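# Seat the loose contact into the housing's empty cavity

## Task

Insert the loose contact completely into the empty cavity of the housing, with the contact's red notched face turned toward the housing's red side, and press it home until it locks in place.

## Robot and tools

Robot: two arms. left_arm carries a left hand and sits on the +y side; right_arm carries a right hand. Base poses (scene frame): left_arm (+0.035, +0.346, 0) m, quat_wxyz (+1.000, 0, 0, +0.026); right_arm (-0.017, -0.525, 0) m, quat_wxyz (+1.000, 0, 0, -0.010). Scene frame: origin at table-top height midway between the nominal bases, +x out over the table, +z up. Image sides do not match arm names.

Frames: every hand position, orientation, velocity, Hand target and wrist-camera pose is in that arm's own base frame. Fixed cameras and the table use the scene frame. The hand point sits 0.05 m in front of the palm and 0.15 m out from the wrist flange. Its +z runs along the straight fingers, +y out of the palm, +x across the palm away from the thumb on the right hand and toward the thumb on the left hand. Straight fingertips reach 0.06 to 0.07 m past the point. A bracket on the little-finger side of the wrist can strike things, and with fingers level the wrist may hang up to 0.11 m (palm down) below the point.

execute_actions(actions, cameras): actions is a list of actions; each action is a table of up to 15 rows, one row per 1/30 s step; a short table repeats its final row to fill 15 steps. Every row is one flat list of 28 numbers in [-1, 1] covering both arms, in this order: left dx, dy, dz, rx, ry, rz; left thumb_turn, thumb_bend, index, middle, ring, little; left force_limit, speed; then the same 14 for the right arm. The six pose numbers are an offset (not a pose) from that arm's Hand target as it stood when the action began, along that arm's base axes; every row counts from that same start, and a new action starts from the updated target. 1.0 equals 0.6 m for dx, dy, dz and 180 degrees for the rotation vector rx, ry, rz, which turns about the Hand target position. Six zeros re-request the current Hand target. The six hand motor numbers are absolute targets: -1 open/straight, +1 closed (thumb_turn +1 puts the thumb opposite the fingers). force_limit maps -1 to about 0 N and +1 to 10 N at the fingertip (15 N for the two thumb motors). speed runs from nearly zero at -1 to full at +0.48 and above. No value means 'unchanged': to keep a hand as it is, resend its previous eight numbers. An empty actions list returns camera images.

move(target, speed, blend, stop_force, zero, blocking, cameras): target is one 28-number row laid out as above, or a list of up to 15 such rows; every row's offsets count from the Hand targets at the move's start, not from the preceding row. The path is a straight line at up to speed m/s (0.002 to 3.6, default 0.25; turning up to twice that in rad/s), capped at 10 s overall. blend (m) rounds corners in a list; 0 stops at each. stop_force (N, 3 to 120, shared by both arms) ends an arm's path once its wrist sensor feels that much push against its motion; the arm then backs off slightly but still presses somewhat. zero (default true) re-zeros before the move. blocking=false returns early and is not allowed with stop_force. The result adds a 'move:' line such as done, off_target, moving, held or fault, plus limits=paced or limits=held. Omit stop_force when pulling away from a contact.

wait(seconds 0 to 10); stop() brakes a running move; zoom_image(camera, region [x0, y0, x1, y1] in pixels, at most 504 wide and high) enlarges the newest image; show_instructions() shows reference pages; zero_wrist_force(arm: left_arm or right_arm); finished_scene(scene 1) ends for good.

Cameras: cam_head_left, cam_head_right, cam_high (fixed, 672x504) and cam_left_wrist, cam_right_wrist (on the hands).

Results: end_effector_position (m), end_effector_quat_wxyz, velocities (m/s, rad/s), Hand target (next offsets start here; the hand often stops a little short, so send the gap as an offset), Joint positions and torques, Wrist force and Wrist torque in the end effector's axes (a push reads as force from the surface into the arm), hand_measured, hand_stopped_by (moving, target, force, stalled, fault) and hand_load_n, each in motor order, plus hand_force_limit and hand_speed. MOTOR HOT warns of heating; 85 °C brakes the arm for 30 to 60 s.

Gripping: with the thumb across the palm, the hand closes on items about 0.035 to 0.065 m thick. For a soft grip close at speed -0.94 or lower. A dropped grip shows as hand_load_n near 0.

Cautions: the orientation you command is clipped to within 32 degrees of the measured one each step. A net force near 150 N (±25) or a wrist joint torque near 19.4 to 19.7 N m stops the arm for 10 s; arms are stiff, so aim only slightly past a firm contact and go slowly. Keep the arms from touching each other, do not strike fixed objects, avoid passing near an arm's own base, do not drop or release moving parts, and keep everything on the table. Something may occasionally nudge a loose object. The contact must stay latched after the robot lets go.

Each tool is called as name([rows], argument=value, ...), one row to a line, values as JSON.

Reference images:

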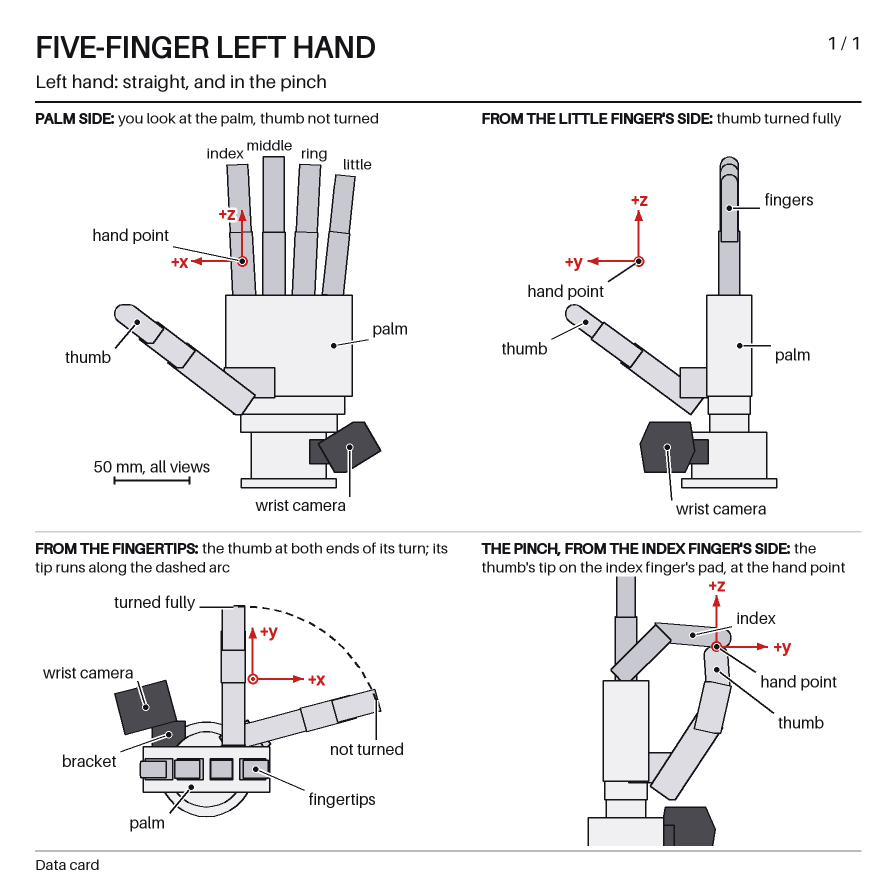

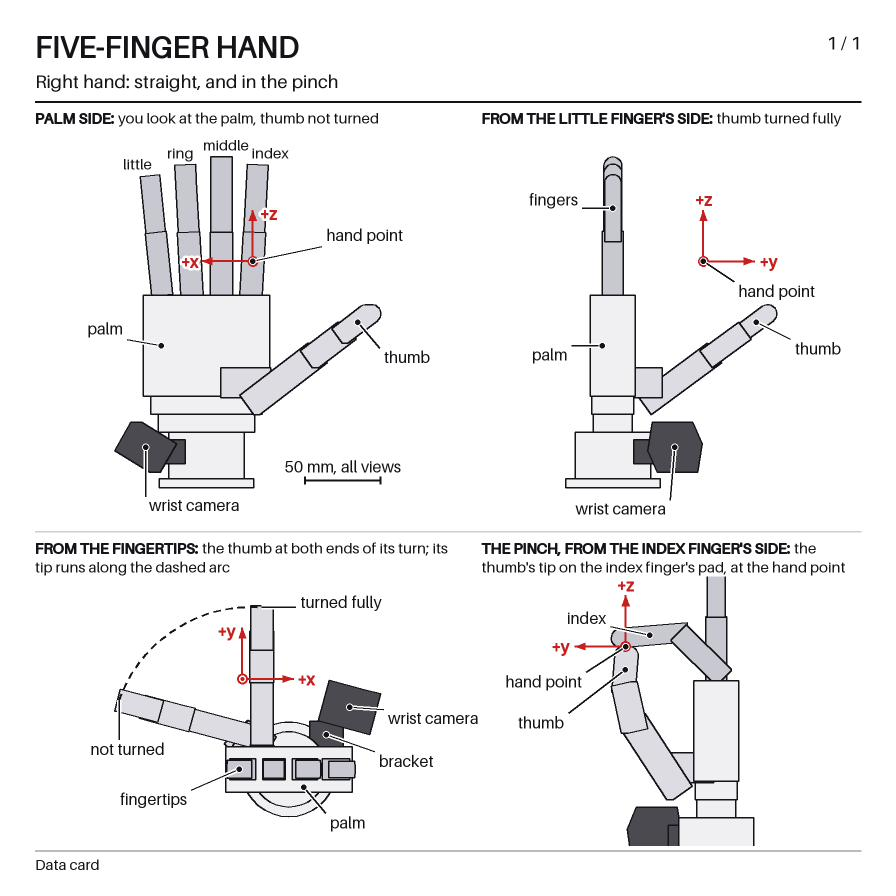

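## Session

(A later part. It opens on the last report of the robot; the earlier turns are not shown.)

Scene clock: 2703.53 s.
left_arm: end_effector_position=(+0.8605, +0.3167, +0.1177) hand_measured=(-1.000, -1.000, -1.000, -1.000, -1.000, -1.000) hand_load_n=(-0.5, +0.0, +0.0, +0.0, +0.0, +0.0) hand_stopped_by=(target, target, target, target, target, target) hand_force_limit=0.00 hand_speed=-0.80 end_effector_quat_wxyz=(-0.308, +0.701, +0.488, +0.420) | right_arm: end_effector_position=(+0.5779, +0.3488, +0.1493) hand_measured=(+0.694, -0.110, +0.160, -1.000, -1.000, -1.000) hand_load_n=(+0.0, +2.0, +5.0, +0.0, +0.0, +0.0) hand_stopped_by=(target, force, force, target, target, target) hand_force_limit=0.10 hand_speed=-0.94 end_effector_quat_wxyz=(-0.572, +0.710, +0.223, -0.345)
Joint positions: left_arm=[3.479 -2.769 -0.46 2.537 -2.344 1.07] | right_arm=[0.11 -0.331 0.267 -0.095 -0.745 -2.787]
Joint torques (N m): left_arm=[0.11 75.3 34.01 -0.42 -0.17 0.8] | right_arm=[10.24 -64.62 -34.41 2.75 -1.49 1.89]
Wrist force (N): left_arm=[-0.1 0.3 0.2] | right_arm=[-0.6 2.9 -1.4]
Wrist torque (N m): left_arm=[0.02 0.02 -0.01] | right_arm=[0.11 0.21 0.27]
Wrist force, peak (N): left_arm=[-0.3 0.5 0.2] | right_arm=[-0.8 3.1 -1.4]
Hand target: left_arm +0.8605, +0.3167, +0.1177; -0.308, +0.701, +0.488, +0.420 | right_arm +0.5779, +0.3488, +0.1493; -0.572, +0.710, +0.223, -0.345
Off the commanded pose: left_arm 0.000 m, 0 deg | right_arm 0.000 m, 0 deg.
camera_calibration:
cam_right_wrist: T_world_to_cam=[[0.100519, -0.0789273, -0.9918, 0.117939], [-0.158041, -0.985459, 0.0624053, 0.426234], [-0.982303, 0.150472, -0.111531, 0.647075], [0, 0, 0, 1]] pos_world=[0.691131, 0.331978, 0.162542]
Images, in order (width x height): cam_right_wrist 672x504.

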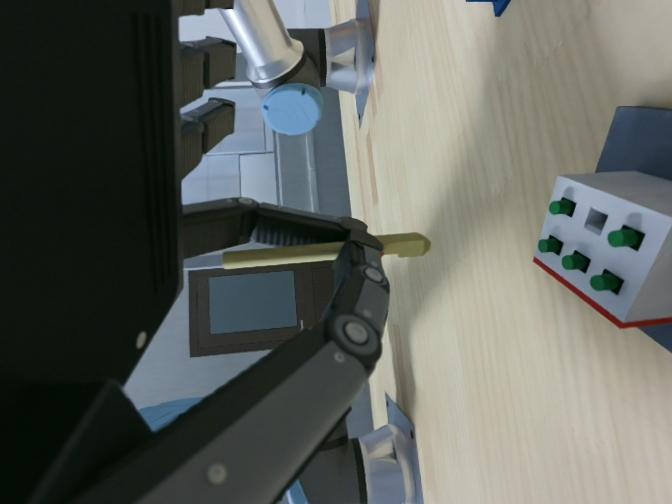

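move([
  [0,0,0,0,0,0,-1,-1,-1,-1,-1,-1,0,-0.8,0.0012,0.0082,0,-0.0056,0,0,0.694,0.3,0.6,-1,-1,-1,0.1,-0.94],
  [0,0,0,0,0,0,-1,-1,-1,-1,-1,-1,0,-0.8,0.0012,0.0082,-0.1,-0.0056,0,0,0.694,0.3,0.6,-1,-1,-1,0.1,-0.94],
], speed=0.06, blend=0.005, cameras=["cam_right_wrist","cam_head_right","cam_head_left"])

zoom_image(camera="cam_right_wrist", region=[380, 200, 500, 300])

zoom_image(camera="cam_head_right", region=[362, 220, 412, 290])

zoom_image(camera="cam_head_left", region=[362, 220, 412, 290])

Scene clock: 2792.33 s.
left_arm: end_effector_position=(+0.8605, +0.3167, +0.1177) hand_measured=(-1.000, -1.000, -1.000, -1.000, -1.000, -1.000) hand_load_n=(+0.0, +0.0, +0.0, +0.0, +0.0, +0.0) hand_stopped_by=(target, target, target, target, target, target) hand_force_limit=0.00 hand_speed=-0.80 end_effector_quat_wxyz=(-0.308, +0.701, +0.488, +0.420) | right_arm: end_effector_position=(+0.5786, +0.3537, +0.0892) hand_measured=(+0.694, -0.110, +0.160, -1.000, -1.000, -1.000) hand_load_n=(+0.0, +2.0, +4.5, +0.0, +0.0, +0.0) hand_stopped_by=(target, force, force, target, target, target) hand_force_limit=0.10 hand_speed=-0.94 end_effector_quat_wxyz=(-0.566, +0.715, +0.220, -0.347) end_effector_velocity=(+0.000, +0.000, +0.002) end_effector_angular_velocity=(+0.000, +0.002, -0.001)
Joint positions: left_arm=[3.479 -2.769 -0.46 2.537 -2.344 1.07] | right_arm=[0.117 -0.323 0.4 -0.254 -0.74 -2.759]
Joint velocities: left_arm=[within noise] | right_arm=[-0.001 -0.001 -0.003 0.006 0 -0.001]
Joint torques (N m): left_arm=[0.35 75.24 34 -0.38 -0.16 0.8] | right_arm=[-10.47 -81.24 -32.99 3.12 2.57 2.42]
Wrist force (N): left_arm=[-0.3 0.1 0.1] | right_arm=[-0.4 2.9 -1.3]
Wrist torque (N m): left_arm=[0.01 0.04 -0.02] | right_arm=[0.11 0.18 0.28]
Wrist force, peak (N): left_arm=[0.4 0.4 0.3] | right_arm=[-0.1 3.9 -1.0]
Hand target: left_arm +0.8605, +0.3167, +0.1177; -0.308, +0.701, +0.488, +0.420 | right_arm +0.5786, +0.3537, +0.0893; -0.566, +0.715, +0.220, -0.347
Off the commanded pose: left_arm 0.000 m, 0 deg | right_arm 0.000 m, 0 deg.
move: done; blend cut to 0.0044 m at target 1
camera_calibration:
cam_right_wrist: T_world_to_cam=[[0.100414, -0.0964385, -0.990261, 0.0647717], [-0.157995, -0.984208, 0.079828, 0.432966], [-0.982321, 0.14844, -0.114066, 0.641266], [0, 0, 0, 1]] pos_world=[0.691831, 0.337186, 0.102724]
Images, in order (width x height): cam_head_left 672x504, cam_head_right 672x504, cam_right_wrist 672x504.

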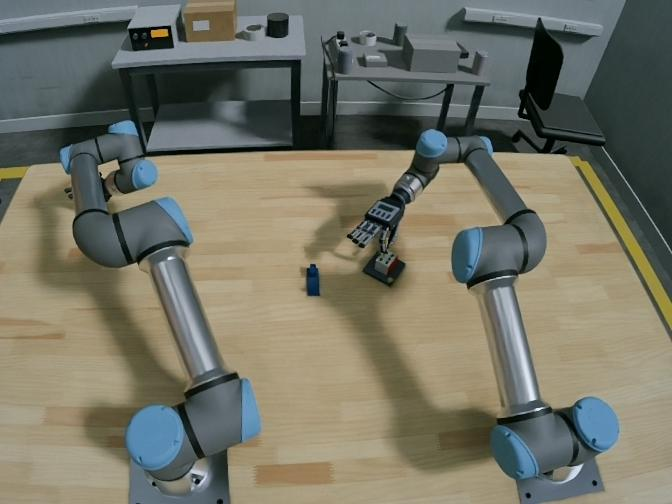

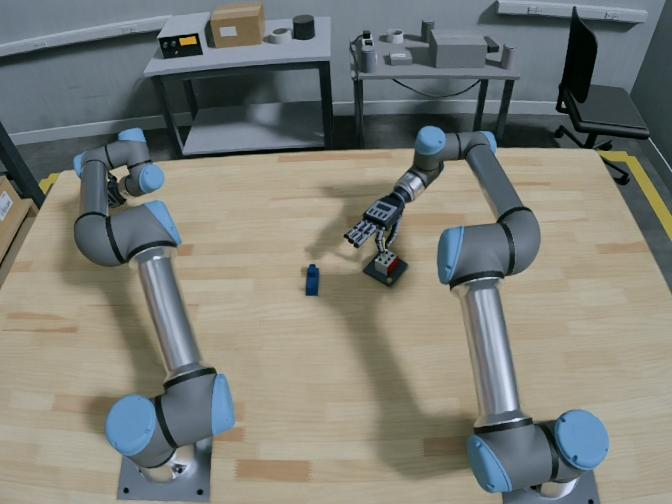

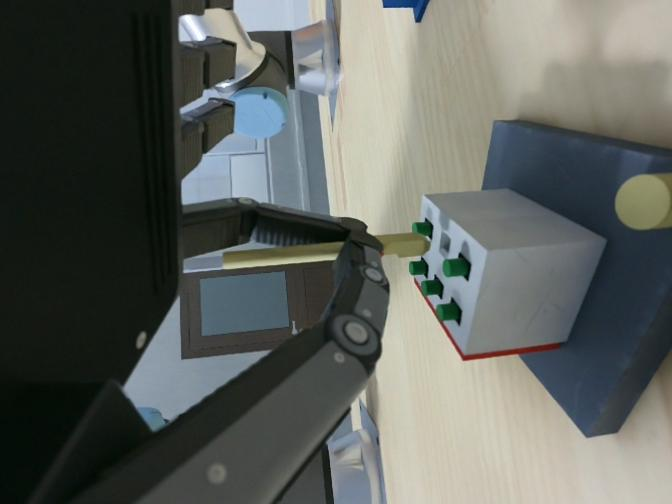

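Scaled by 4.200.

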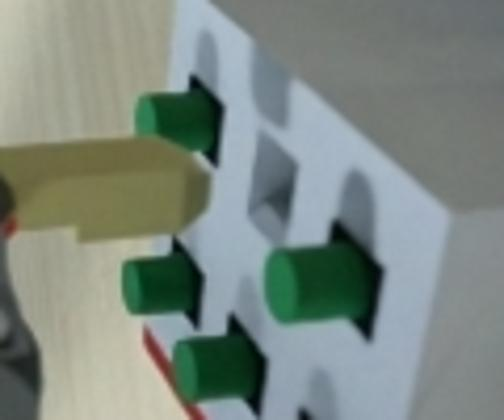

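Scaled by 7.200.

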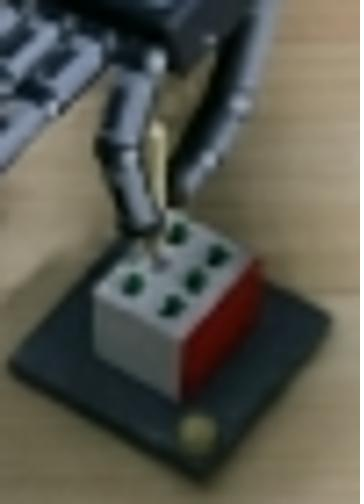

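Scaled by 7.200.

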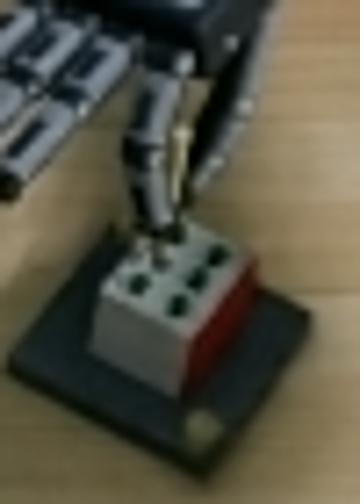

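move(target=[0,0,0,0,0,0,-1,-1,-1,-1,-1,-1,0,-0.8,0,-0.0009,-0.0288,0,0,0,0.694,0.3,0.6,-1,-1,-1,0.1,-0.94], speed=0.012, stop_force=4, cameras=["cam_right_wrist"])

zoom_image(camera="cam_right_wrist", region=[380, 200, 500, 300])

Scene clock: 2836.03 s.
left_arm: end_effector_position=(+0.8605, +0.3167, +0.1177) hand_measured=(-1.000, -1.000, -1.000, -1.000, -1.000, -1.000) hand_load_n=(-0.5, +0.0, +0.0, +0.0, +0.0, +0.0) hand_stopped_by=(target, target, target, target, target, target) hand_force_limit=0.00 hand_speed=-0.80 end_effector_quat_wxyz=(-0.308, +0.701, +0.488, +0.420) | right_arm: end_effector_position=(+0.5786, +0.3532, +0.0728) hand_measured=(+0.694, -0.110, +0.160, -1.000, -1.000, -1.000) hand_load_n=(+1.0, +2.0, +4.5, +0.0, +0.0, +0.0) hand_stopped_by=(target, force, force, target, target, target) hand_force_limit=0.10 hand_speed=-0.94 end_effector_quat_wxyz=(-0.566, +0.715, +0.220, -0.347)
Joint positions: left_arm=[3.479 -2.769 -0.46 2.537 -2.344 1.07] | right_arm=[0.117 -0.315 0.426 -0.287 -0.741 -2.759]
Joint torques (N m): left_arm=[-0.01 75.49 34.29 -0.39 -0.1 0.82] | right_arm=[-2.34 -80.53 -34.72 3.48 -0.29 -1.98]
Wrist force (N): left_arm=[0.0 0.2 0.0] | right_arm=[-0.1 4.4 -3.0]
Wrist torque (N m): left_arm=[0.02 0.00 0.00] | right_arm=[0.16 0.17 0.32]
Wrist force, peak (N): left_arm=[-0.3 0.6 0.0] | right_arm=[-1.0 -3.4 -5.5]
Hand target: left_arm +0.8605, +0.3167, +0.1177; -0.308, +0.701, +0.488, +0.420 | right_arm +0.5786, +0.3532, +0.0728; -0.566, +0.715, +0.220, -0.347 (not the last commanded pose)
Off the commanded pose: left_arm 0.000 m, 0 deg | right_arm 0.001 m, 0 deg.
move: contact (right_arm)
camera_calibration:
cam_right_wrist: T_world_to_cam=[[0.100518, -0.0963565, -0.990258, 0.0483837], [-0.158092, -0.984201, 0.0797197, 0.433857], [-0.982295, 0.148538, -0.114163, 0.639427], [0, 0, 0, 1]] pos_world=[0.691831, 0.336685, 0.0863245]
Images, in order (width x height): cam_right_wrist 672x504.

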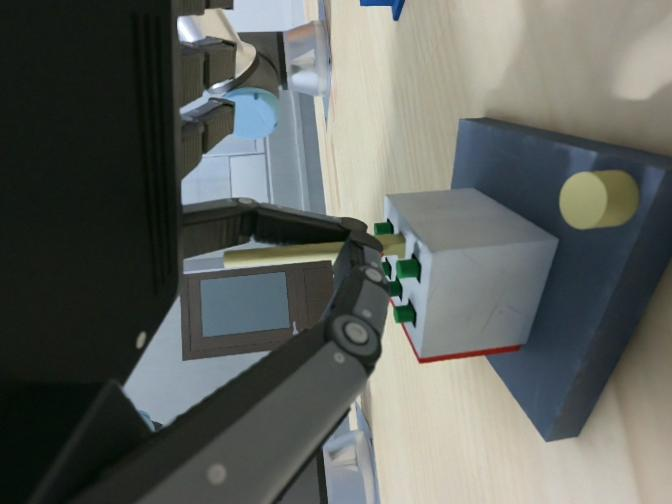

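Scaled by 4.200.

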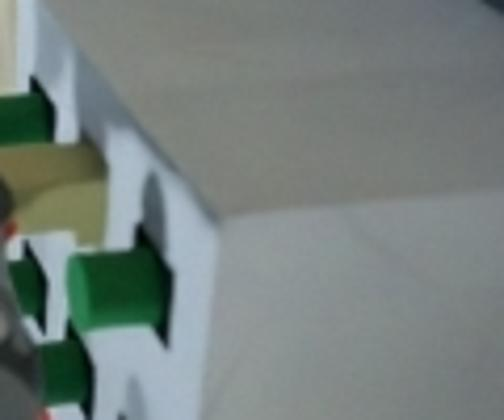

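move(target=[0,0,0,0,0,0,-1,-1,-1,-1,-1,-1,0,-0.8,0,0,-0.018,0,0,0,0.694,0.3,0.6,-1,-1,-1,0.1,-0.94], speed=0.012, stop_force=8, cameras=["cam_right_wrist","cam_head_right"])

zoom_image(camera="cam_right_wrist", region=[340, 200, 440, 300])

Scene clock: 2886.10 s.
left_arm: end_effector_position=(+0.8605, +0.3167, +0.1177) hand_measured=(-1.000, -1.000, -1.000, -1.000, -1.000, -1.000) hand_load_n=(+0.0, +0.0, +0.0, +0.0, +0.0, +0.0) hand_stopped_by=(target, target, target, target, target, target) hand_force_limit=0.00 hand_speed=-0.80 end_effector_quat_wxyz=(-0.308, +0.701, +0.488, +0.420) | right_arm: end_effector_position=(+0.5787, +0.3532, +0.0724) hand_measured=(+0.694, -0.108, +0.160, -1.000, -1.000, -1.000) hand_load_n=(+1.5, +0.0, +4.5, +0.0, +0.0, +0.0) hand_stopped_by=(target, force, force, target, target, target) hand_force_limit=0.10 hand_speed=-0.94 end_effector_quat_wxyz=(-0.566, +0.715, +0.220, -0.347)
Joint positions: left_arm=[3.479 -2.769 -0.46 2.537 -2.344 1.07] | right_arm=[0.117 -0.315 0.426 -0.288 -0.741 -2.759]
Joint torques (N m): left_arm=[-0.05 75.34 34.37 -0.35 -0.16 0.76] | right_arm=[9.53 -79.58 -34.5 3.05 1.64 -0.96]
Wrist force (N): left_arm=[-0.1 0.1 0.2] | right_arm=[-1.3 2.3 -4.4]
Wrist torque (N m): left_arm=[0.00 0.02 0.00] | right_arm=[0.09 0.22 0.28]
Wrist force, peak (N): left_arm=[-0.1 0.5 0.5] | right_arm=[-1.9 -6.5 -8.1]
Hand target: left_arm +0.8605, +0.3167, +0.1177; -0.308, +0.701, +0.488, +0.420 | right_arm +0.5787, +0.3532, +0.0724; -0.566, +0.715, +0.220, -0.347 (not the last commanded pose)
Off the commanded pose: left_arm 0.000 m, 0 deg | right_arm 0.010 m, 0 deg.
move: contact (right_arm)
camera_calibration:
cam_right_wrist: T_world_to_cam=[[0.100616, -0.0963716, -0.990247, 0.0479243], [-0.1581, -0.9842, 0.0797191, 0.433894], [-0.982284, 0.148537, -0.114262, 0.639382], [0, 0, 0, 1]] pos_world=[0.691831, 0.336685, 0.0859245]
Images, in order (width x height): cam_head_right 672x504, cam_right_wrist 672x504.

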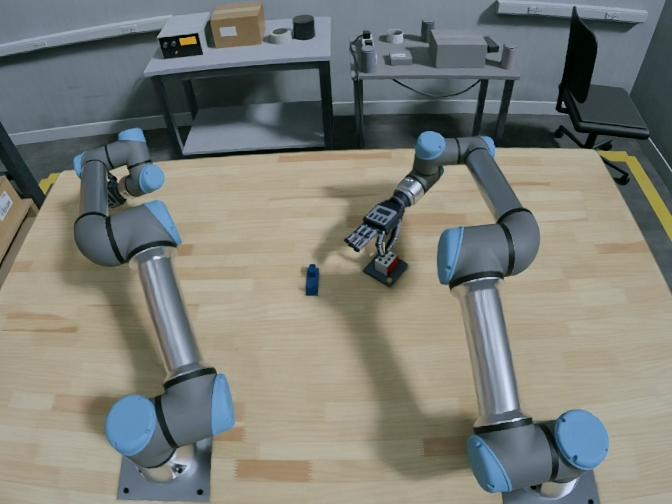

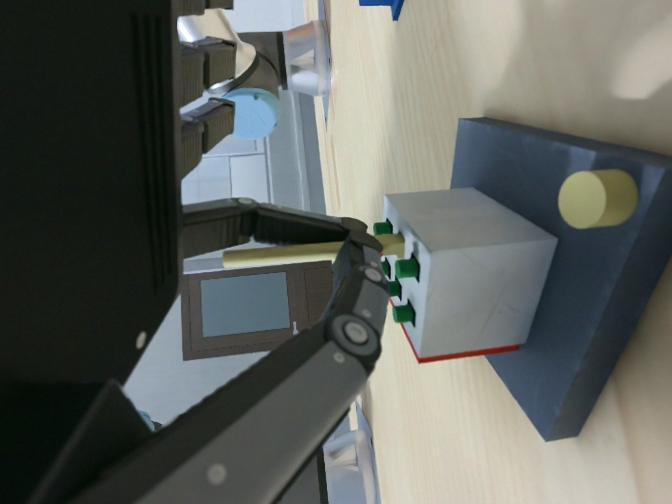

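Scaled by 5.040.

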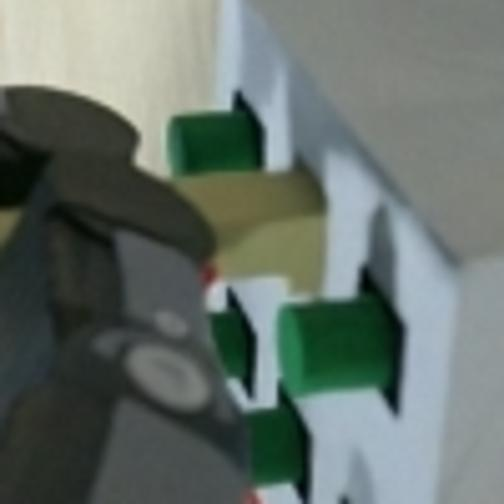

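zoom_image(camera="cam_right_wrist", region=[210, 190, 430, 320])

zoom_image(camera="cam_head_right", region=[365, 225, 410, 290])

Scaled by 2.291.

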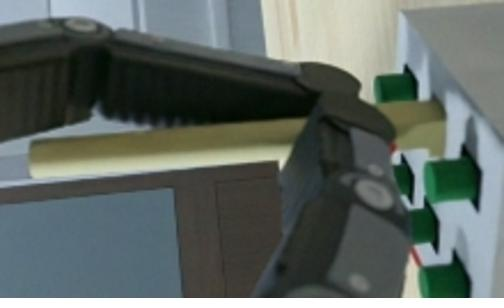

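Scaled by 7.754.

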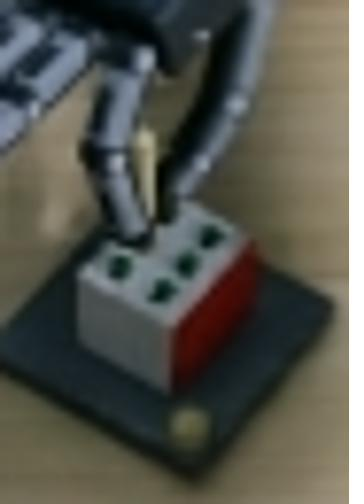

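zoom_image(camera="cam_right_wrist", region=[215, 235, 275, 285])

zoom_image(camera="cam_right_wrist", region=[290, 225, 350, 275])

Scaled by 8.400.

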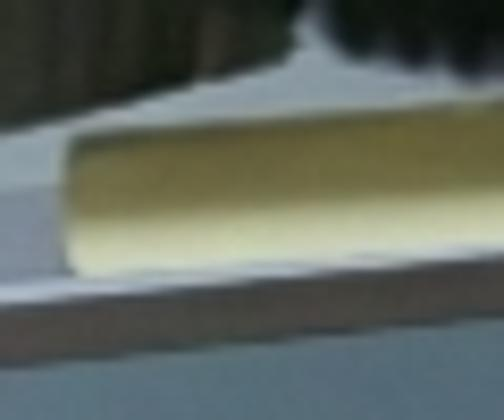

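Scaled by 8.400.

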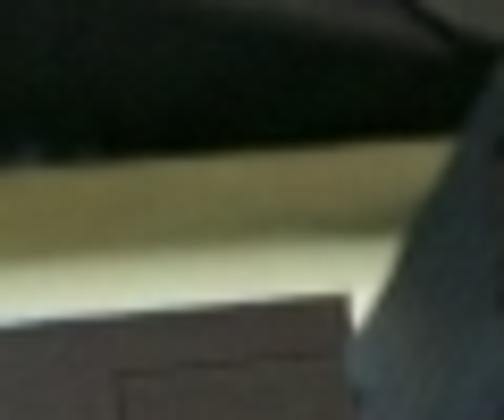

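zoom_image(camera="cam_head_right", region=[374, 235, 398, 270])

execute_actions(actions=[], cameras=["cam_high","cam_head_left"])

zoom_image(camera="cam_head_left", region=[374, 235, 398, 270])

Scaled by 14.400.

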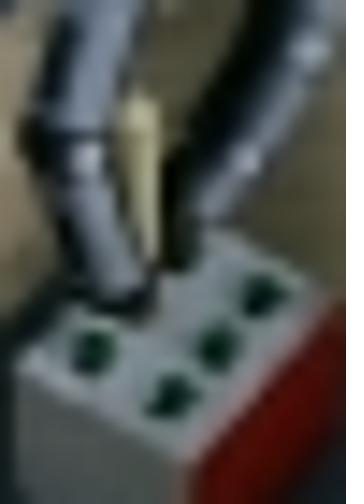

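Scene clock: 2965.90 s.
left_arm: end_effector_position=(+0.8605, +0.3167, +0.1177) hand_measured=(-1.000, -1.000, -1.000, -1.000, -1.000, -1.000) hand_load_n=(+0.0, +0.0, +0.0, +0.0, +0.0, +0.0) hand_stopped_by=(target, target, target, target, target, target) hand_force_limit=0.00 hand_speed=-0.80 end_effector_quat_wxyz=(-0.308, +0.701, +0.488, +0.420) | right_arm: end_effector_position=(+0.5787, +0.3532, +0.0724) hand_measured=(+0.694, -0.108, +0.160, -1.000, -1.000, -1.000) hand_load_n=(+1.5, +0.5, +5.0, +0.0, +0.0, +0.0) hand_stopped_by=(target, force, force, target, target, target) hand_force_limit=0.10 hand_speed=-0.94 end_effector_quat_wxyz=(-0.566, +0.715, +0.220, -0.347)
Joint positions: left_arm=[3.479 -2.769 -0.46 2.537 -2.344 1.07] | right_arm=[0.117 -0.315 0.426 -0.288 -0.741 -2.759]
Joint velocities: within noise
Joint torques (N m): left_arm=[0.47 75.08 34.12 -0.28 -0.05 0.93] | right_arm=[9.46 -80.21 -33.71 1.52 1.71 -1.22]
Wrist force (N): left_arm=[-0.1 0.3 0.1] | right_arm=[-1.2 2.0 -4.3]
Wrist torque (N m): left_arm=[0.04 0.02 -0.01] | right_arm=[0.04 0.20 0.28]
Wrist force, peak (N): left_arm=[-0.1 0.4 0.7] | right_arm=[-1.0 2.5 -4.4]
Hand target: left_arm +0.8605, +0.3167, +0.1177; -0.308, +0.701, +0.488, +0.420 | right_arm +0.5787, +0.3532, +0.0724; -0.566, +0.715, +0.220, -0.347 (not the last commanded pose)
Off the commanded pose: left_arm 0.000 m, 0 deg | right_arm 0.010 m, 0 deg.
Images, in order (width x height): cam_head_left 672x504, cam_high 672x504.

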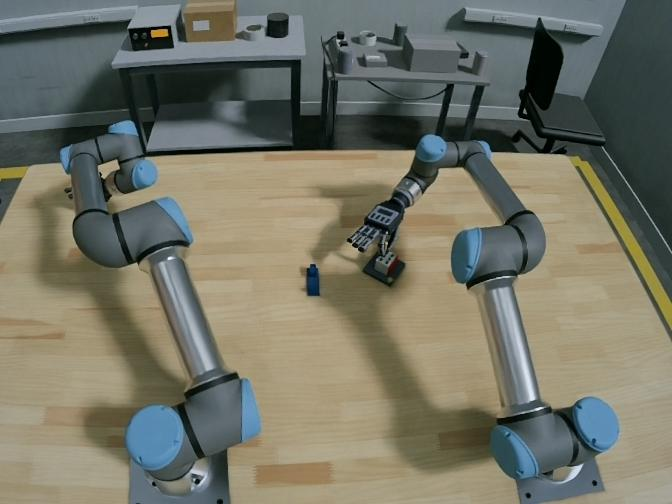

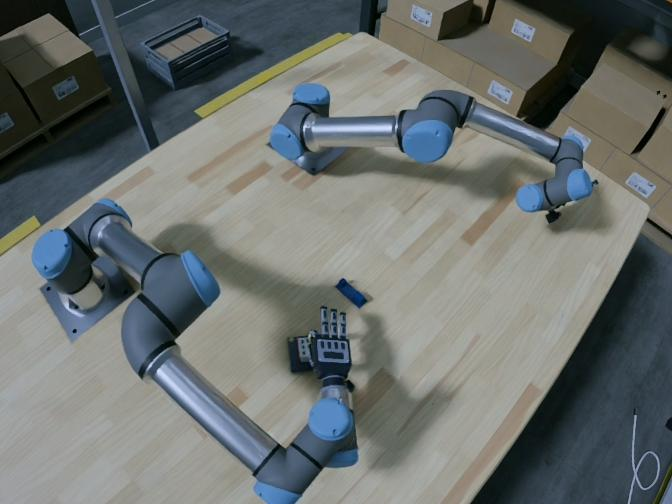

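Scaled by 14.400.

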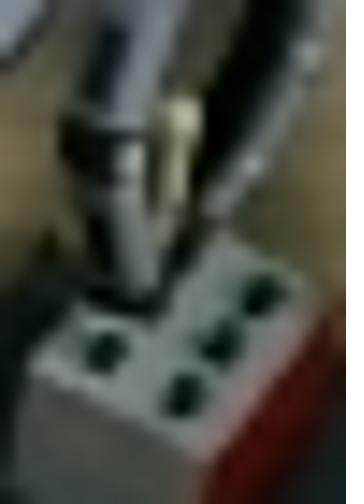

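move([
  [0,0,0,0,0,0,-1,-1,-1,-1,-1,-1,0,-0.8,0,0,0.0017,0,0,0,0.694,0.3,0.6,-1,-1,-1,0.1,-0.94],
  [0,0,0,0,0,0,-1,-1,-1,-1,-1,-1,0,-0.8,0.0009,-0.0008,0.0017,0,0,0,0.694,0.3,0.6,-1,-1,-1,0.1,-0.94],
], speed=0.01)

move(target=[0,0,0,0,0,0,-1,-1,-1,-1,-1,-1,0,-0.8,0,0,-0.02,0,0,0,0.694,0.3,0.6,-1,-1,-1,0.1,-0.94], speed=0.01, stop_force=8, cameras=["cam_right_wrist"])

zoom_image(camera="cam_right_wrist", region=[340, 200, 440, 300])

Scene clock: 3035.53 s.
left_arm: end_effector_position=(+0.8605, +0.3167, +0.1177) hand_measured=(-1.000, -1.000, -1.000, -1.000, -1.000, -1.000) hand_load_n=(+0.0, +0.0, +0.0, +0.0, +0.0, +0.0) hand_stopped_by=(target, target, target, target, target, target) hand_force_limit=0.00 hand_speed=-0.80 end_effector_quat_wxyz=(-0.308, +0.701, +0.488, +0.420) | right_arm: end_effector_position=(+0.5792, +0.3528, +0.0735) hand_measured=(+0.694, -0.110, +0.160, -1.000, -1.000, -1.000) hand_load_n=(+0.5, +2.5, +4.5, +0.0, +0.0, +0.0) hand_stopped_by=(target, force, force, target, target, target) hand_force_limit=0.10 hand_speed=-0.94 end_effector_quat_wxyz=(-0.566, +0.715, +0.221, -0.347)
Joint positions: left_arm=[3.479 -2.769 -0.46 2.537 -2.344 1.07] | right_arm=[0.116 -0.313 0.42 -0.283 -0.742 -2.76]
Joint torques (N m): left_arm=[0.62 75.35 34.56 -0.4 -0.09 0.87] | right_arm=[-10.36 -68.29 -19.05 1 -1.61 -2.71]
Wrist force (N): left_arm=[-0.1 0.2 0.3] | right_arm=[-1.2 3.0 -1.1]
Wrist torque (N m): left_arm=[0.00 0.02 0.00] | right_arm=[0.12 0.20 0.31]
Wrist force, peak (N): left_arm=[0.1 0.4 0.5] | right_arm=[-0.3 5.1 -2.7]
Hand target: left_arm +0.8605, +0.3167, +0.1177; -0.308, +0.701, +0.488, +0.420 | right_arm +0.5792, +0.3527, +0.0734; -0.566, +0.715, +0.220, -0.347
Off the commanded pose: left_arm 0.000 m, 0 deg | right_arm 0.000 m, 0 deg.
move: done

Scene clock: 3037.23 s.
left_arm: end_effector_position=(+0.8605, +0.3167, +0.1177) hand_measured=(-1.000, -1.000, -1.000, -1.000, -1.000, -1.000) hand_load_n=(+0.0, +0.0, +0.0, +0.0, +0.0, +0.0) hand_stopped_by=(target, target, target, target, target, target) hand_force_limit=0.00 hand_speed=-0.80 end_effector_quat_wxyz=(-0.308, +0.701, +0.488, +0.420) | right_arm: end_effector_position=(+0.5792, +0.3527, +0.0672) hand_measured=(+0.694, -0.108, +0.160, -1.000, -1.000, -1.000) hand_load_n=(+0.5, +0.0, +5.0, +0.0, +0.0, +0.0) hand_stopped_by=(target, force, force, target, target, target) hand_force_limit=0.10 hand_speed=-0.94 end_effector_quat_wxyz=(-0.566, +0.715, +0.220, -0.347)
Joint positions: left_arm=[3.479 -2.769 -0.46 2.537 -2.344 1.07] | right_arm=[0.116 -0.309 0.428 -0.295 -0.742 -2.76]
Joint torques (N m): left_arm=[0.14 75.39 34.34 -0.29 0 0.91] | right_arm=[0.06 -78.37 -33.24 2.65 -1.59 -2.43]
Wrist force (N): left_arm=[-0.3 0.4 0.1] | right_arm=[-1.5 -0.8 -4.2]
Wrist torque (N m): left_arm=[0.05 0.05 -0.02] | right_arm=[-0.04 0.22 0.27]
Wrist force, peak (N): left_arm=[-0.2 0.5 -0.1] | right_arm=[-1.0 -6.8 -8.1]
Hand target: left_arm +0.8605, +0.3167, +0.1177; -0.308, +0.701, +0.488, +0.420 | right_arm +0.5792, +0.3527, +0.0672; -0.566, +0.715, +0.220, -0.347 (not the last commanded pose)
Off the commanded pose: left_arm 0.000 m, 0 deg | right_arm 0.006 m, 0 deg.
move: contact (right_arm)
camera_calibration:
cam_right_wrist: T_world_to_cam=[[0.100712, -0.0963946, -0.990235, 0.0426067], [-0.158108, -0.984198, 0.0797265, 0.433916], [-0.982272, 0.148535, -0.114361, 0.639452], [0, 0, 0, 1]] pos_world=[0.692431, 0.336186, 0.0807245]
Images, in order (width x height): cam_right_wrist 672x504.

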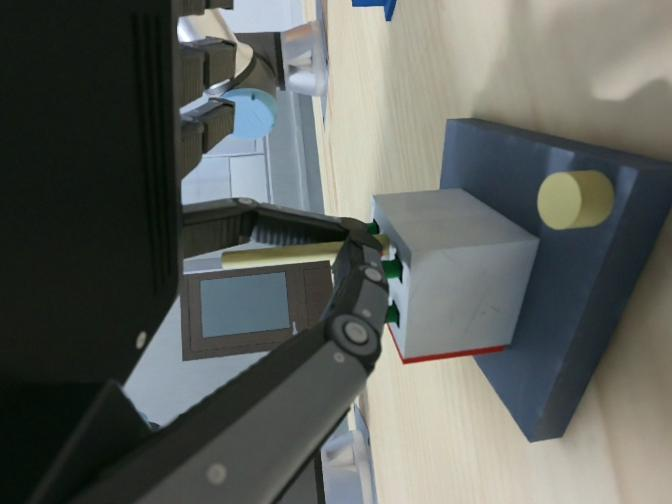

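Scaled by 5.040.

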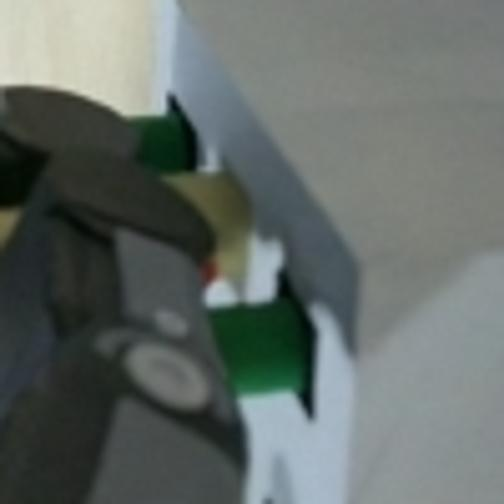

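move([
  [0,0,0,0,0,0,-1,-1,-1,-1,-1,-1,0,-0.8,0,0,0.0012,0,0,0,0.694,0.3,0.6,-1,-1,-1,0.1,-0.94],
  [0,0,0,0,0,0,-1,-1,-1,-1,-1,-1,0,-0.8,0.0009,-0.0008,0.0012,0,0,0,0.694,0.3,0.6,-1,-1,-1,0.1,-0.94],
], speed=0.01)

move(target=[0,0,0,0,0,0,-1,-1,-1,-1,-1,-1,0,-0.8,0,0,-0.015,0,0,0,0.694,0.3,0.6,-1,-1,-1,0.1,-0.94], speed=0.01, stop_force=8, cameras=["cam_right_wrist"])

zoom_image(camera="cam_right_wrist", region=[340, 200, 440, 300])

Scene clock: 3070.37 s.
left_arm: end_effector_position=(+0.8605, +0.3167, +0.1177) hand_measured=(-1.000, -1.000, -1.000, -1.000, -1.000, -1.000) hand_load_n=(+0.0, +0.0, +0.0, +0.0, +0.0, +0.0) hand_stopped_by=(target, target, target, target, target, target) hand_force_limit=0.00 hand_speed=-0.80 end_effector_quat_wxyz=(-0.308, +0.701, +0.488, +0.420) | right_arm: end_effector_position=(+0.5797, +0.3523, +0.0679) hand_measured=(+0.694, -0.110, +0.160, -1.000, -1.000, -1.000) hand_load_n=(+0.5, +2.5, +4.5, -0.5, +0.0, +0.5) hand_stopped_by=(target, force, force, target, target, target) hand_force_limit=0.10 hand_speed=-0.94 end_effector_quat_wxyz=(-0.566, +0.715, +0.221, -0.347)
Joint positions: left_arm=[3.479 -2.769 -0.46 2.537 -2.344 1.07] | right_arm=[0.115 -0.307 0.422 -0.291 -0.742 -2.76]
Joint torques (N m): left_arm=[0.34 75.39 34.39 -0.3 -0.06 0.89] | right_arm=[-10.39 -68.55 -19.11 0.79 -0.98 -2.83]
Wrist force (N): left_arm=[0.0 0.1 0.2] | right_arm=[-1.2 2.8 -0.6]
Wrist torque (N m): left_arm=[-0.01 0.01 0.00] | right_arm=[0.13 0.15 0.36]
Wrist force, peak (N): left_arm=[-0.3 0.4 0.4] | right_arm=[-1.5 -0.6 -4.5]
Hand target: left_arm +0.8605, +0.3167, +0.1177; -0.308, +0.701, +0.488, +0.420 | right_arm +0.5798, +0.3522, +0.0679; -0.566, +0.715, +0.220, -0.347
Off the commanded pose: left_arm 0.000 m, 0 deg | right_arm 0.000 m, 0 deg.
move: done

Scene clock: 3071.53 s.
left_arm: end_effector_position=(+0.8605, +0.3167, +0.1177) hand_measured=(-1.000, -1.000, -1.000, -1.000, -1.000, -1.000) hand_load_n=(+0.0, +0.0, +0.0, +0.0, +0.0, +0.0) hand_stopped_by=(target, target, target, target, target, target) hand_force_limit=0.00 hand_speed=-0.80 end_effector_quat_wxyz=(-0.308, +0.701, +0.488, +0.420) | right_arm: end_effector_position=(+0.5798, +0.3522, +0.0665) hand_measured=(+0.694, -0.108, +0.160, -1.000, -1.000, -1.000) hand_load_n=(-0.5, -1.0, +5.5, +0.0, +0.0, +0.0) hand_stopped_by=(target, force, force, target, target, target) hand_force_limit=0.10 hand_speed=-0.94 end_effector_quat_wxyz=(-0.566, +0.715, +0.221, -0.347)
Joint positions: left_arm=[3.479 -2.769 -0.46 2.537 -2.344 1.07] | right_arm=[0.115 -0.306 0.424 -0.294 -0.742 -2.76]
Joint torques (N m): left_arm=[0.19 74.75 34.71 -0.27 0.02 0.92] | right_arm=[-7.48 -77.65 -33.6 1.94 -0.16 -2.65]
Wrist force (N): left_arm=[0.0 0.0 0.0] | right_arm=[0.0 -4.1 -0.4]
Wrist torque (N m): left_arm=[-0.01 0.01 0.00] | right_arm=[-0.16 0.16 0.27]
Wrist force, peak (N): left_arm=[0.4 0.6 0.4] | right_arm=[0.2 -7.8 -2.9]
Hand target: left_arm +0.8605, +0.3167, +0.1177; -0.308, +0.701, +0.488, +0.420 | right_arm +0.5798, +0.3522, +0.0665; -0.566, +0.715, +0.221, -0.347 (not the last commanded pose)
Off the commanded pose: left_arm 0.000 m, 0 deg | right_arm 0.008 m, 0 deg.
move: contact (right_arm)
camera_calibration:
cam_right_wrist: T_world_to_cam=[[0.100723, -0.0963863, -0.990235, 0.0418047], [-0.158011, -0.984213, 0.079728, 0.433496], [-0.982287, 0.148437, -0.114363, 0.639981], [0, 0, 0, 1]] pos_world=[0.692931, 0.335686, 0.0800245]
Images, in order (width x height): cam_right_wrist 672x504.

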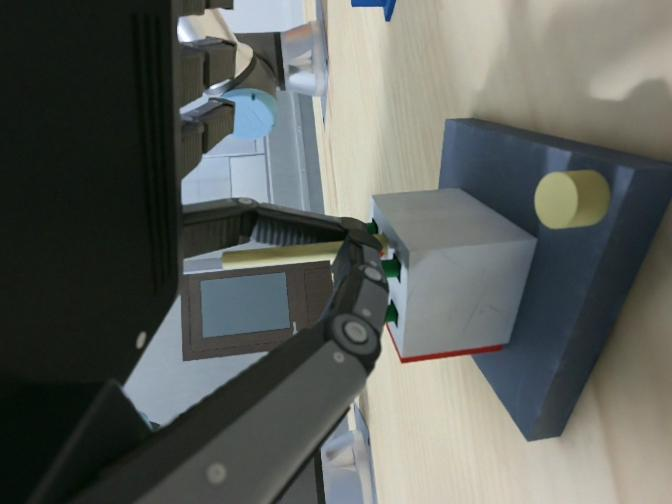

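Scaled by 5.040.

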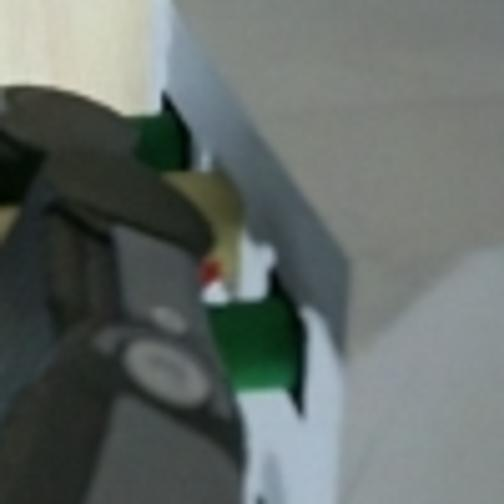

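move(target=[0,0,0,0,0,0,-1,-1,-1,-1,-1,-1,0,-0.8,0,0,-0.015,0,0,0,0.694,0.3,0.6,-1,-1,-1,0.1,-0.94], speed=0.008, stop_force=15, cameras=["cam_right_wrist"])

zoom_image(camera="cam_right_wrist", region=[340, 200, 440, 300])

Scene clock: 3083.10 s.
left_arm: end_effector_position=(+0.8605, +0.3167, +0.1177) hand_measured=(-1.000, -1.000, -1.000, -1.000, -1.000, -1.000) hand_load_n=(+0.0, +0.0, +0.0, +0.0, +0.5, +0.0) hand_stopped_by=(target, target, target, target, target, target) hand_force_limit=0.00 hand_speed=-0.80 end_effector_quat_wxyz=(-0.308, +0.701, +0.488, +0.420) | right_arm: end_effector_position=(+0.5798, +0.3522, +0.0647) hand_measured=(+0.694, -0.108, +0.160, -1.000, -1.000, -1.000) hand_load_n=(-0.5, -4.0, +3.5, -0.5, -0.5, +0.0) hand_stopped_by=(target, force, force, target, target, target) hand_force_limit=0.10 hand_speed=-0.94 end_effector_quat_wxyz=(-0.566, +0.715, +0.221, -0.347)
Joint positions: left_arm=[3.479 -2.769 -0.46 2.537 -2.344 1.07] | right_arm=[0.115 -0.305 0.426 -0.298 -0.742 -2.76]
Joint torques (N m): left_arm=[0.07 75.23 35.15 -0.24 0.02 0.89] | right_arm=[1.74 -71.08 -29.84 1.81 -0.75 -2.69]
Wrist force (N): left_arm=[-0.3 0.2 -0.2] | right_arm=[-0.4 -14.0 -14.4]
Wrist torque (N m): left_arm=[0.04 0.05 -0.03] | right_arm=[-0.59 0.19 0.15]
Wrist force, peak (N): left_arm=[-0.2 0.6 0.0] | right_arm=[-0.1 -20.3 -18.1]
Hand target: left_arm +0.8605, +0.3167, +0.1177; -0.308, +0.701, +0.488, +0.420 | right_arm +0.5798, +0.3522, +0.0647; -0.566, +0.715, +0.221, -0.347 (not the last commanded pose)
Off the commanded pose: left_arm 0.000 m, 0 deg | right_arm 0.007 m, 0 deg.
move: contact (right_arm)
camera_calibration:
cam_right_wrist: T_world_to_cam=[[0.101031, -0.096334, -0.990208, 0.0397794], [-0.158026, -0.984219, 0.079628, 0.433676], [-0.982253, 0.148434, -0.11466, 0.639874], [0, 0, 0, 1]] pos_world=[0.693031, 0.335686, 0.0782248]
Images, in order (width x height): cam_right_wrist 672x504.

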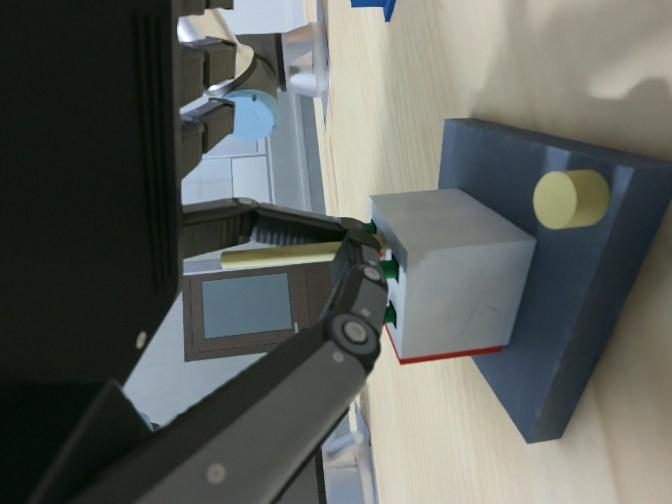

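Scaled by 5.040.

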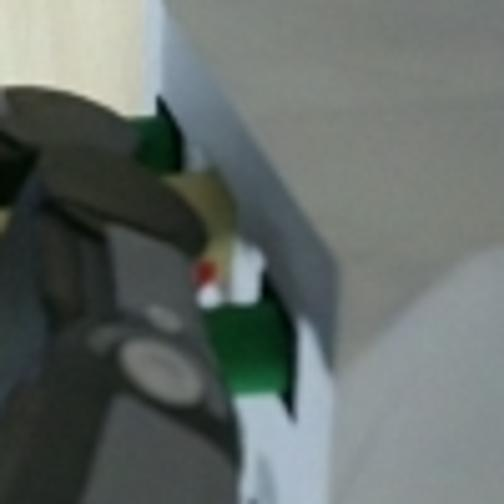

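move(target=[0,0,0,0,0,0,-1,-1,-1,-1,-1,-1,0,-0.8,0.00125,-0.0011,0,0,0,0,0.694,0.3,0.6,-1,-1,-1,0.1,-0.94], speed=0.01)

move(target=[0,0,0,0,0,0,-1,-1,-1,-1,-1,-1,0,-0.8,0.0003,-0.0003,-0.005,0,0,0,0.694,0.3,0.6,-1,-1,-1,0.1,-0.94], speed=0.006, stop_force=14, cameras=["cam_right_wrist"])

zoom_image(camera="cam_right_wrist", region=[340, 200, 440, 300])

Scene clock: 3119.17 s.
left_arm: end_effector_position=(+0.8605, +0.3167, +0.1177) hand_measured=(-1.000, -1.000, -1.000, -1.000, -1.000, -1.000) hand_load_n=(+0.0, +0.0, +0.0, +0.0, +0.0, +0.0) hand_stopped_by=(target, target, target, target, target, target) hand_force_limit=0.00 hand_speed=-0.80 end_effector_quat_wxyz=(-0.308, +0.701, +0.488, +0.420) | right_arm: end_effector_position=(+0.5806, +0.3516, +0.0647) hand_measured=(+0.694, -0.108, +0.160, -1.000, -1.000, -1.000) hand_load_n=(-0.5, -4.0, +6.0, -0.5, +0.0, +0.0) hand_stopped_by=(target, force, force, target, target, target) hand_force_limit=0.10 hand_speed=-0.94 end_effector_quat_wxyz=(-0.566, +0.715, +0.221, -0.347)
Joint positions: left_arm=[3.479 -2.769 -0.46 2.537 -2.344 1.07] | right_arm=[0.114 -0.302 0.419 -0.294 -0.743 -2.76]
Joint torques (N m): left_arm=[0.34 75.18 34.81 -0.26 -0.04 0.91] | right_arm=[-12.26 -63.43 -28.72 1.47 -1.63 -2.8]
Wrist force (N): left_arm=[-0.1 0.2 0.1] | right_arm=[0.2 -6.3 0.7]
Wrist torque (N m): left_arm=[0.01 0.03 -0.01] | right_arm=[-0.25 0.18 0.28]
Wrist force, peak (N): left_arm=[-0.4 0.1 0.5] | right_arm=[-0.7 -14.3 -14.2]
Hand target: left_arm +0.8605, +0.3167, +0.1177; -0.308, +0.701, +0.488, +0.420 | right_arm +0.5806, +0.3516, +0.0647; -0.566, +0.715, +0.221, -0.347
Off the commanded pose: left_arm 0.000 m, 0 deg | right_arm 0.000 m, 0 deg.
move: done

Scene clock: 3120.53 s.
left_arm: end_effector_position=(+0.8605, +0.3167, +0.1177) hand_measured=(-1.000, -1.000, -1.000, -1.000, -1.000, -1.000) hand_load_n=(+0.0, +0.0, +0.0, +0.0, +0.0, +0.0) hand_stopped_by=(target, target, target, target, target, target) hand_force_limit=0.00 hand_speed=-0.80 end_effector_quat_wxyz=(-0.308, +0.701, +0.488, +0.420) | right_arm: end_effector_position=(+0.5807, +0.3514, +0.0631) hand_measured=(+0.694, -0.106, +0.160, -1.000, -1.000, -1.000) hand_load_n=(+0.0, -6.0, +5.0, +0.0, +0.0, +0.0) hand_stopped_by=(target, force, force, target, target, target) hand_force_limit=0.10 hand_speed=-0.94 end_effector_quat_wxyz=(-0.566, +0.715, +0.221, -0.347)
Joint positions: left_arm=[3.479 -2.769 -0.46 2.537 -2.344 1.07] | right_arm=[0.114 -0.3 0.42 -0.297 -0.743 -2.76]
Joint torques (N m): left_arm=[0.5 75.62 35.05 -0.3 0 1.01] | right_arm=[6.33 -68.68 -28.8 1.49 -0.42 -2.68]
Wrist force (N): left_arm=[0.0 0.2 0.1] | right_arm=[-1.6 -18.9 -13.3]
Wrist torque (N m): left_arm=[0.02 0.01 0.00] | right_arm=[-0.66 0.19 0.19]
Wrist force, peak (N): left_arm=[-0.3 0.4 0.2] | right_arm=[-1.9 -23.2 -15.4]
Hand target: left_arm +0.8605, +0.3167, +0.1177; -0.308, +0.701, +0.488, +0.420 | right_arm +0.5807, +0.3514, +0.0631; -0.566, +0.715, +0.221, -0.347 (not the last commanded pose)
Off the commanded pose: left_arm 0.000 m, 0 deg | right_arm 0.001 m, 0 deg.
move: contact (right_arm)
camera_calibration:
cam_right_wrist: T_world_to_cam=[[0.101141, -0.0962615, -0.990204, 0.0380249], [-0.158139, -0.984209, 0.0795261, 0.433233], [-0.982223, 0.148546, -0.114767, 0.640655], [0, 0, 0, 1]] pos_world=[0.693931, 0.334885, 0.0767249]
Images, in order (width x height): cam_right_wrist 672x504.

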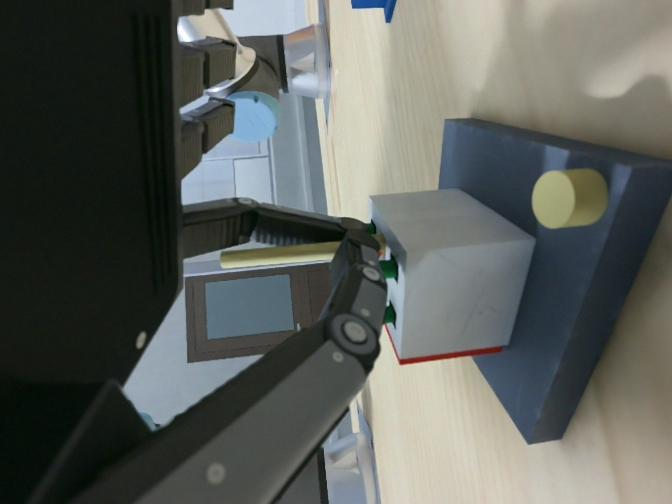

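Scaled by 5.040.

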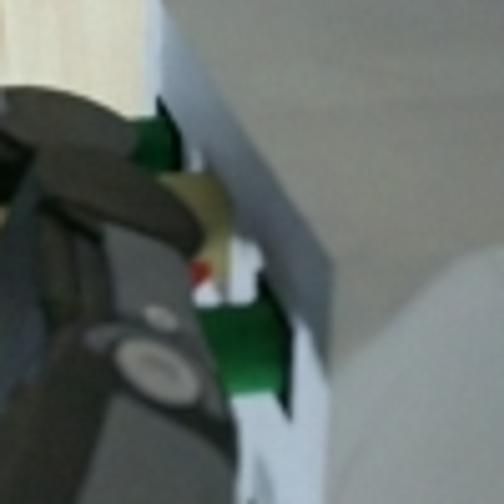

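move(target=[0,0,0,0,0,0,-1,-1,-1,-1,-1,-1,0,-0.8,-0.0005,0.0005,0.0035,0,0,0,0.694,0.3,0.6,-1,-1,-1,0.1,-0.94], speed=0.01)

Scene clock: 3174.40 s.
left_arm: end_effector_position=(+0.8605, +0.3167, +0.1177) hand_measured=(-1.000, -1.000, -1.000, -1.000, -1.000, -1.000) hand_load_n=(+0.0, +0.0, +0.0, +0.0, +0.0, +0.0) hand_stopped_by=(target, target, target, target, target, target) hand_force_limit=0.00 hand_speed=-0.80 end_effector_quat_wxyz=(-0.308, +0.701, +0.488, +0.420) | right_arm: end_effector_position=(+0.5804, +0.3518, +0.0652) hand_measured=(+0.694, -0.108, +0.160, -1.000, -1.000, -1.000) hand_load_n=(+1.5, -0.5, +5.0, -0.5, +0.0, +0.0) hand_stopped_by=(target, force, force, target, target, target) hand_force_limit=0.10 hand_speed=-0.94 end_effector_quat_wxyz=(-0.566, +0.715, +0.221, -0.347)
Joint positions: left_arm=[3.479 -2.769 -0.46 2.537 -2.344 1.07] | right_arm=[0.115 -0.303 0.421 -0.294 -0.743 -2.76]
Joint torques (N m): left_arm=[0.66 75.49 35.36 -0.21 -0.02 0.93] | right_arm=[8.66 -77.56 -18.41 1.34 1.81 2.18]
Wrist force (N): left_arm=[0.0 0.1 0.1] | right_arm=[-2.6 1.6 -0.5]
Wrist torque (N m): left_arm=[0.01 -0.01 0.00] | right_arm=[0.05 0.19 0.40]
Wrist force, peak (N): left_arm=[-0.4 0.5 0.2] | right_arm=[-1.8 -19.6 -13.3]
Hand target: left_arm +0.8605, +0.3167, +0.1177; -0.308, +0.701, +0.488, +0.420 | right_arm +0.5804, +0.3517, +0.0652; -0.566, +0.715, +0.221, -0.347
Off the commanded pose: left_arm 0.000 m, 0 deg | right_arm 0.000 m, 0 deg.
move: done

execute_actions([
  [[0,0,0,0,0,0,-1,-1,-1,-1,-1,-1,0,-0.8,0,0,0,0,0,0,0.694,0.3,-0.1,-1,-1,-1,0.1,-0.85]],
], cameras=["cam_right_wrist"])

zoom_image(camera="cam_right_wrist", region=[210, 190, 430, 320])

Scene clock: 3182.87 s.
left_arm: end_effector_position=(+0.8605, +0.3167, +0.1177) hand_measured=(-1.000, -1.000, -1.000, -1.000, -1.000, -1.000) hand_load_n=(+0.0, +0.0, +0.0, +0.0, +0.0, +0.0) hand_stopped_by=(target, target, target, target, target, target) hand_force_limit=0.00 hand_speed=-0.80 end_effector_quat_wxyz=(-0.308, +0.701, +0.488, +0.420) | right_arm: end_effector_position=(+0.5804, +0.3517, +0.0652) hand_measured=(+0.694, -0.108, -0.100, -1.000, -1.000, -1.000) hand_load_n=(+0.5, -4.0, +0.0, +0.0, +0.0, +0.0) hand_stopped_by=(target, force, target, target, target, target) hand_force_limit=0.10 hand_speed=-0.85 end_effector_quat_wxyz=(-0.566, +0.715, +0.221, -0.347)
Joint positions: left_arm=[3.479 -2.769 -0.46 2.537 -2.344 1.07] | right_arm=[0.115 -0.303 0.421 -0.294 -0.743 -2.76]
Joint torques (N m): left_arm=[0.63 75.02 35.81 -0.18 0.09 1.02] | right_arm=[-7.93 -63.27 -19 -1.37 -0.99 2.32]
Wrist force (N): left_arm=[0.1 0.0 0.0] | right_arm=[-0.8 -2.3 -1.2]
Wrist torque (N m): left_arm=[0.00 -0.01 0.01] | right_arm=[-0.05 0.19 0.33]
Wrist force, peak (N): left_arm=[-0.3 0.4 0.3] | right_arm=[-0.9 -5.5 -3.4]
Hand target: left_arm +0.8605, +0.3167, +0.1177; -0.308, +0.701, +0.488, +0.420 | right_arm +0.5804, +0.3517, +0.0652; -0.566, +0.715, +0.221, -0.347
Off the commanded pose: left_arm 0.000 m, 0 deg | right_arm 0.000 m, 0 deg.
camera_calibration:
cam_right_wrist: T_world_to_cam=[[0.101141, -0.0962615, -0.990204, 0.0401635], [-0.158139, -0.984209, 0.0795261, 0.433314], [-0.982223, 0.148546, -0.114767, 0.640556], [0, 0, 0, 1]] pos_world=[0.693631, 0.335185, 0.0788249]
Images, in order (width x height): cam_right_wrist 672x504.

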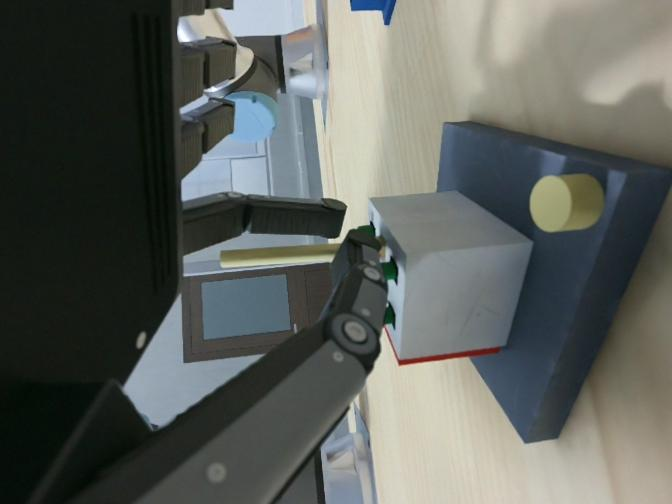

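Scaled by 2.291.

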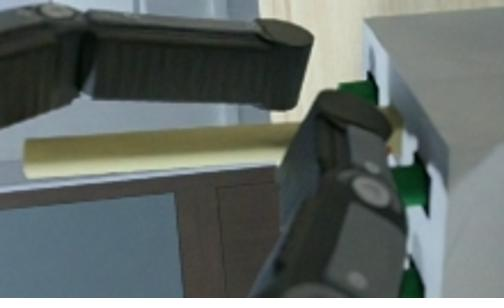

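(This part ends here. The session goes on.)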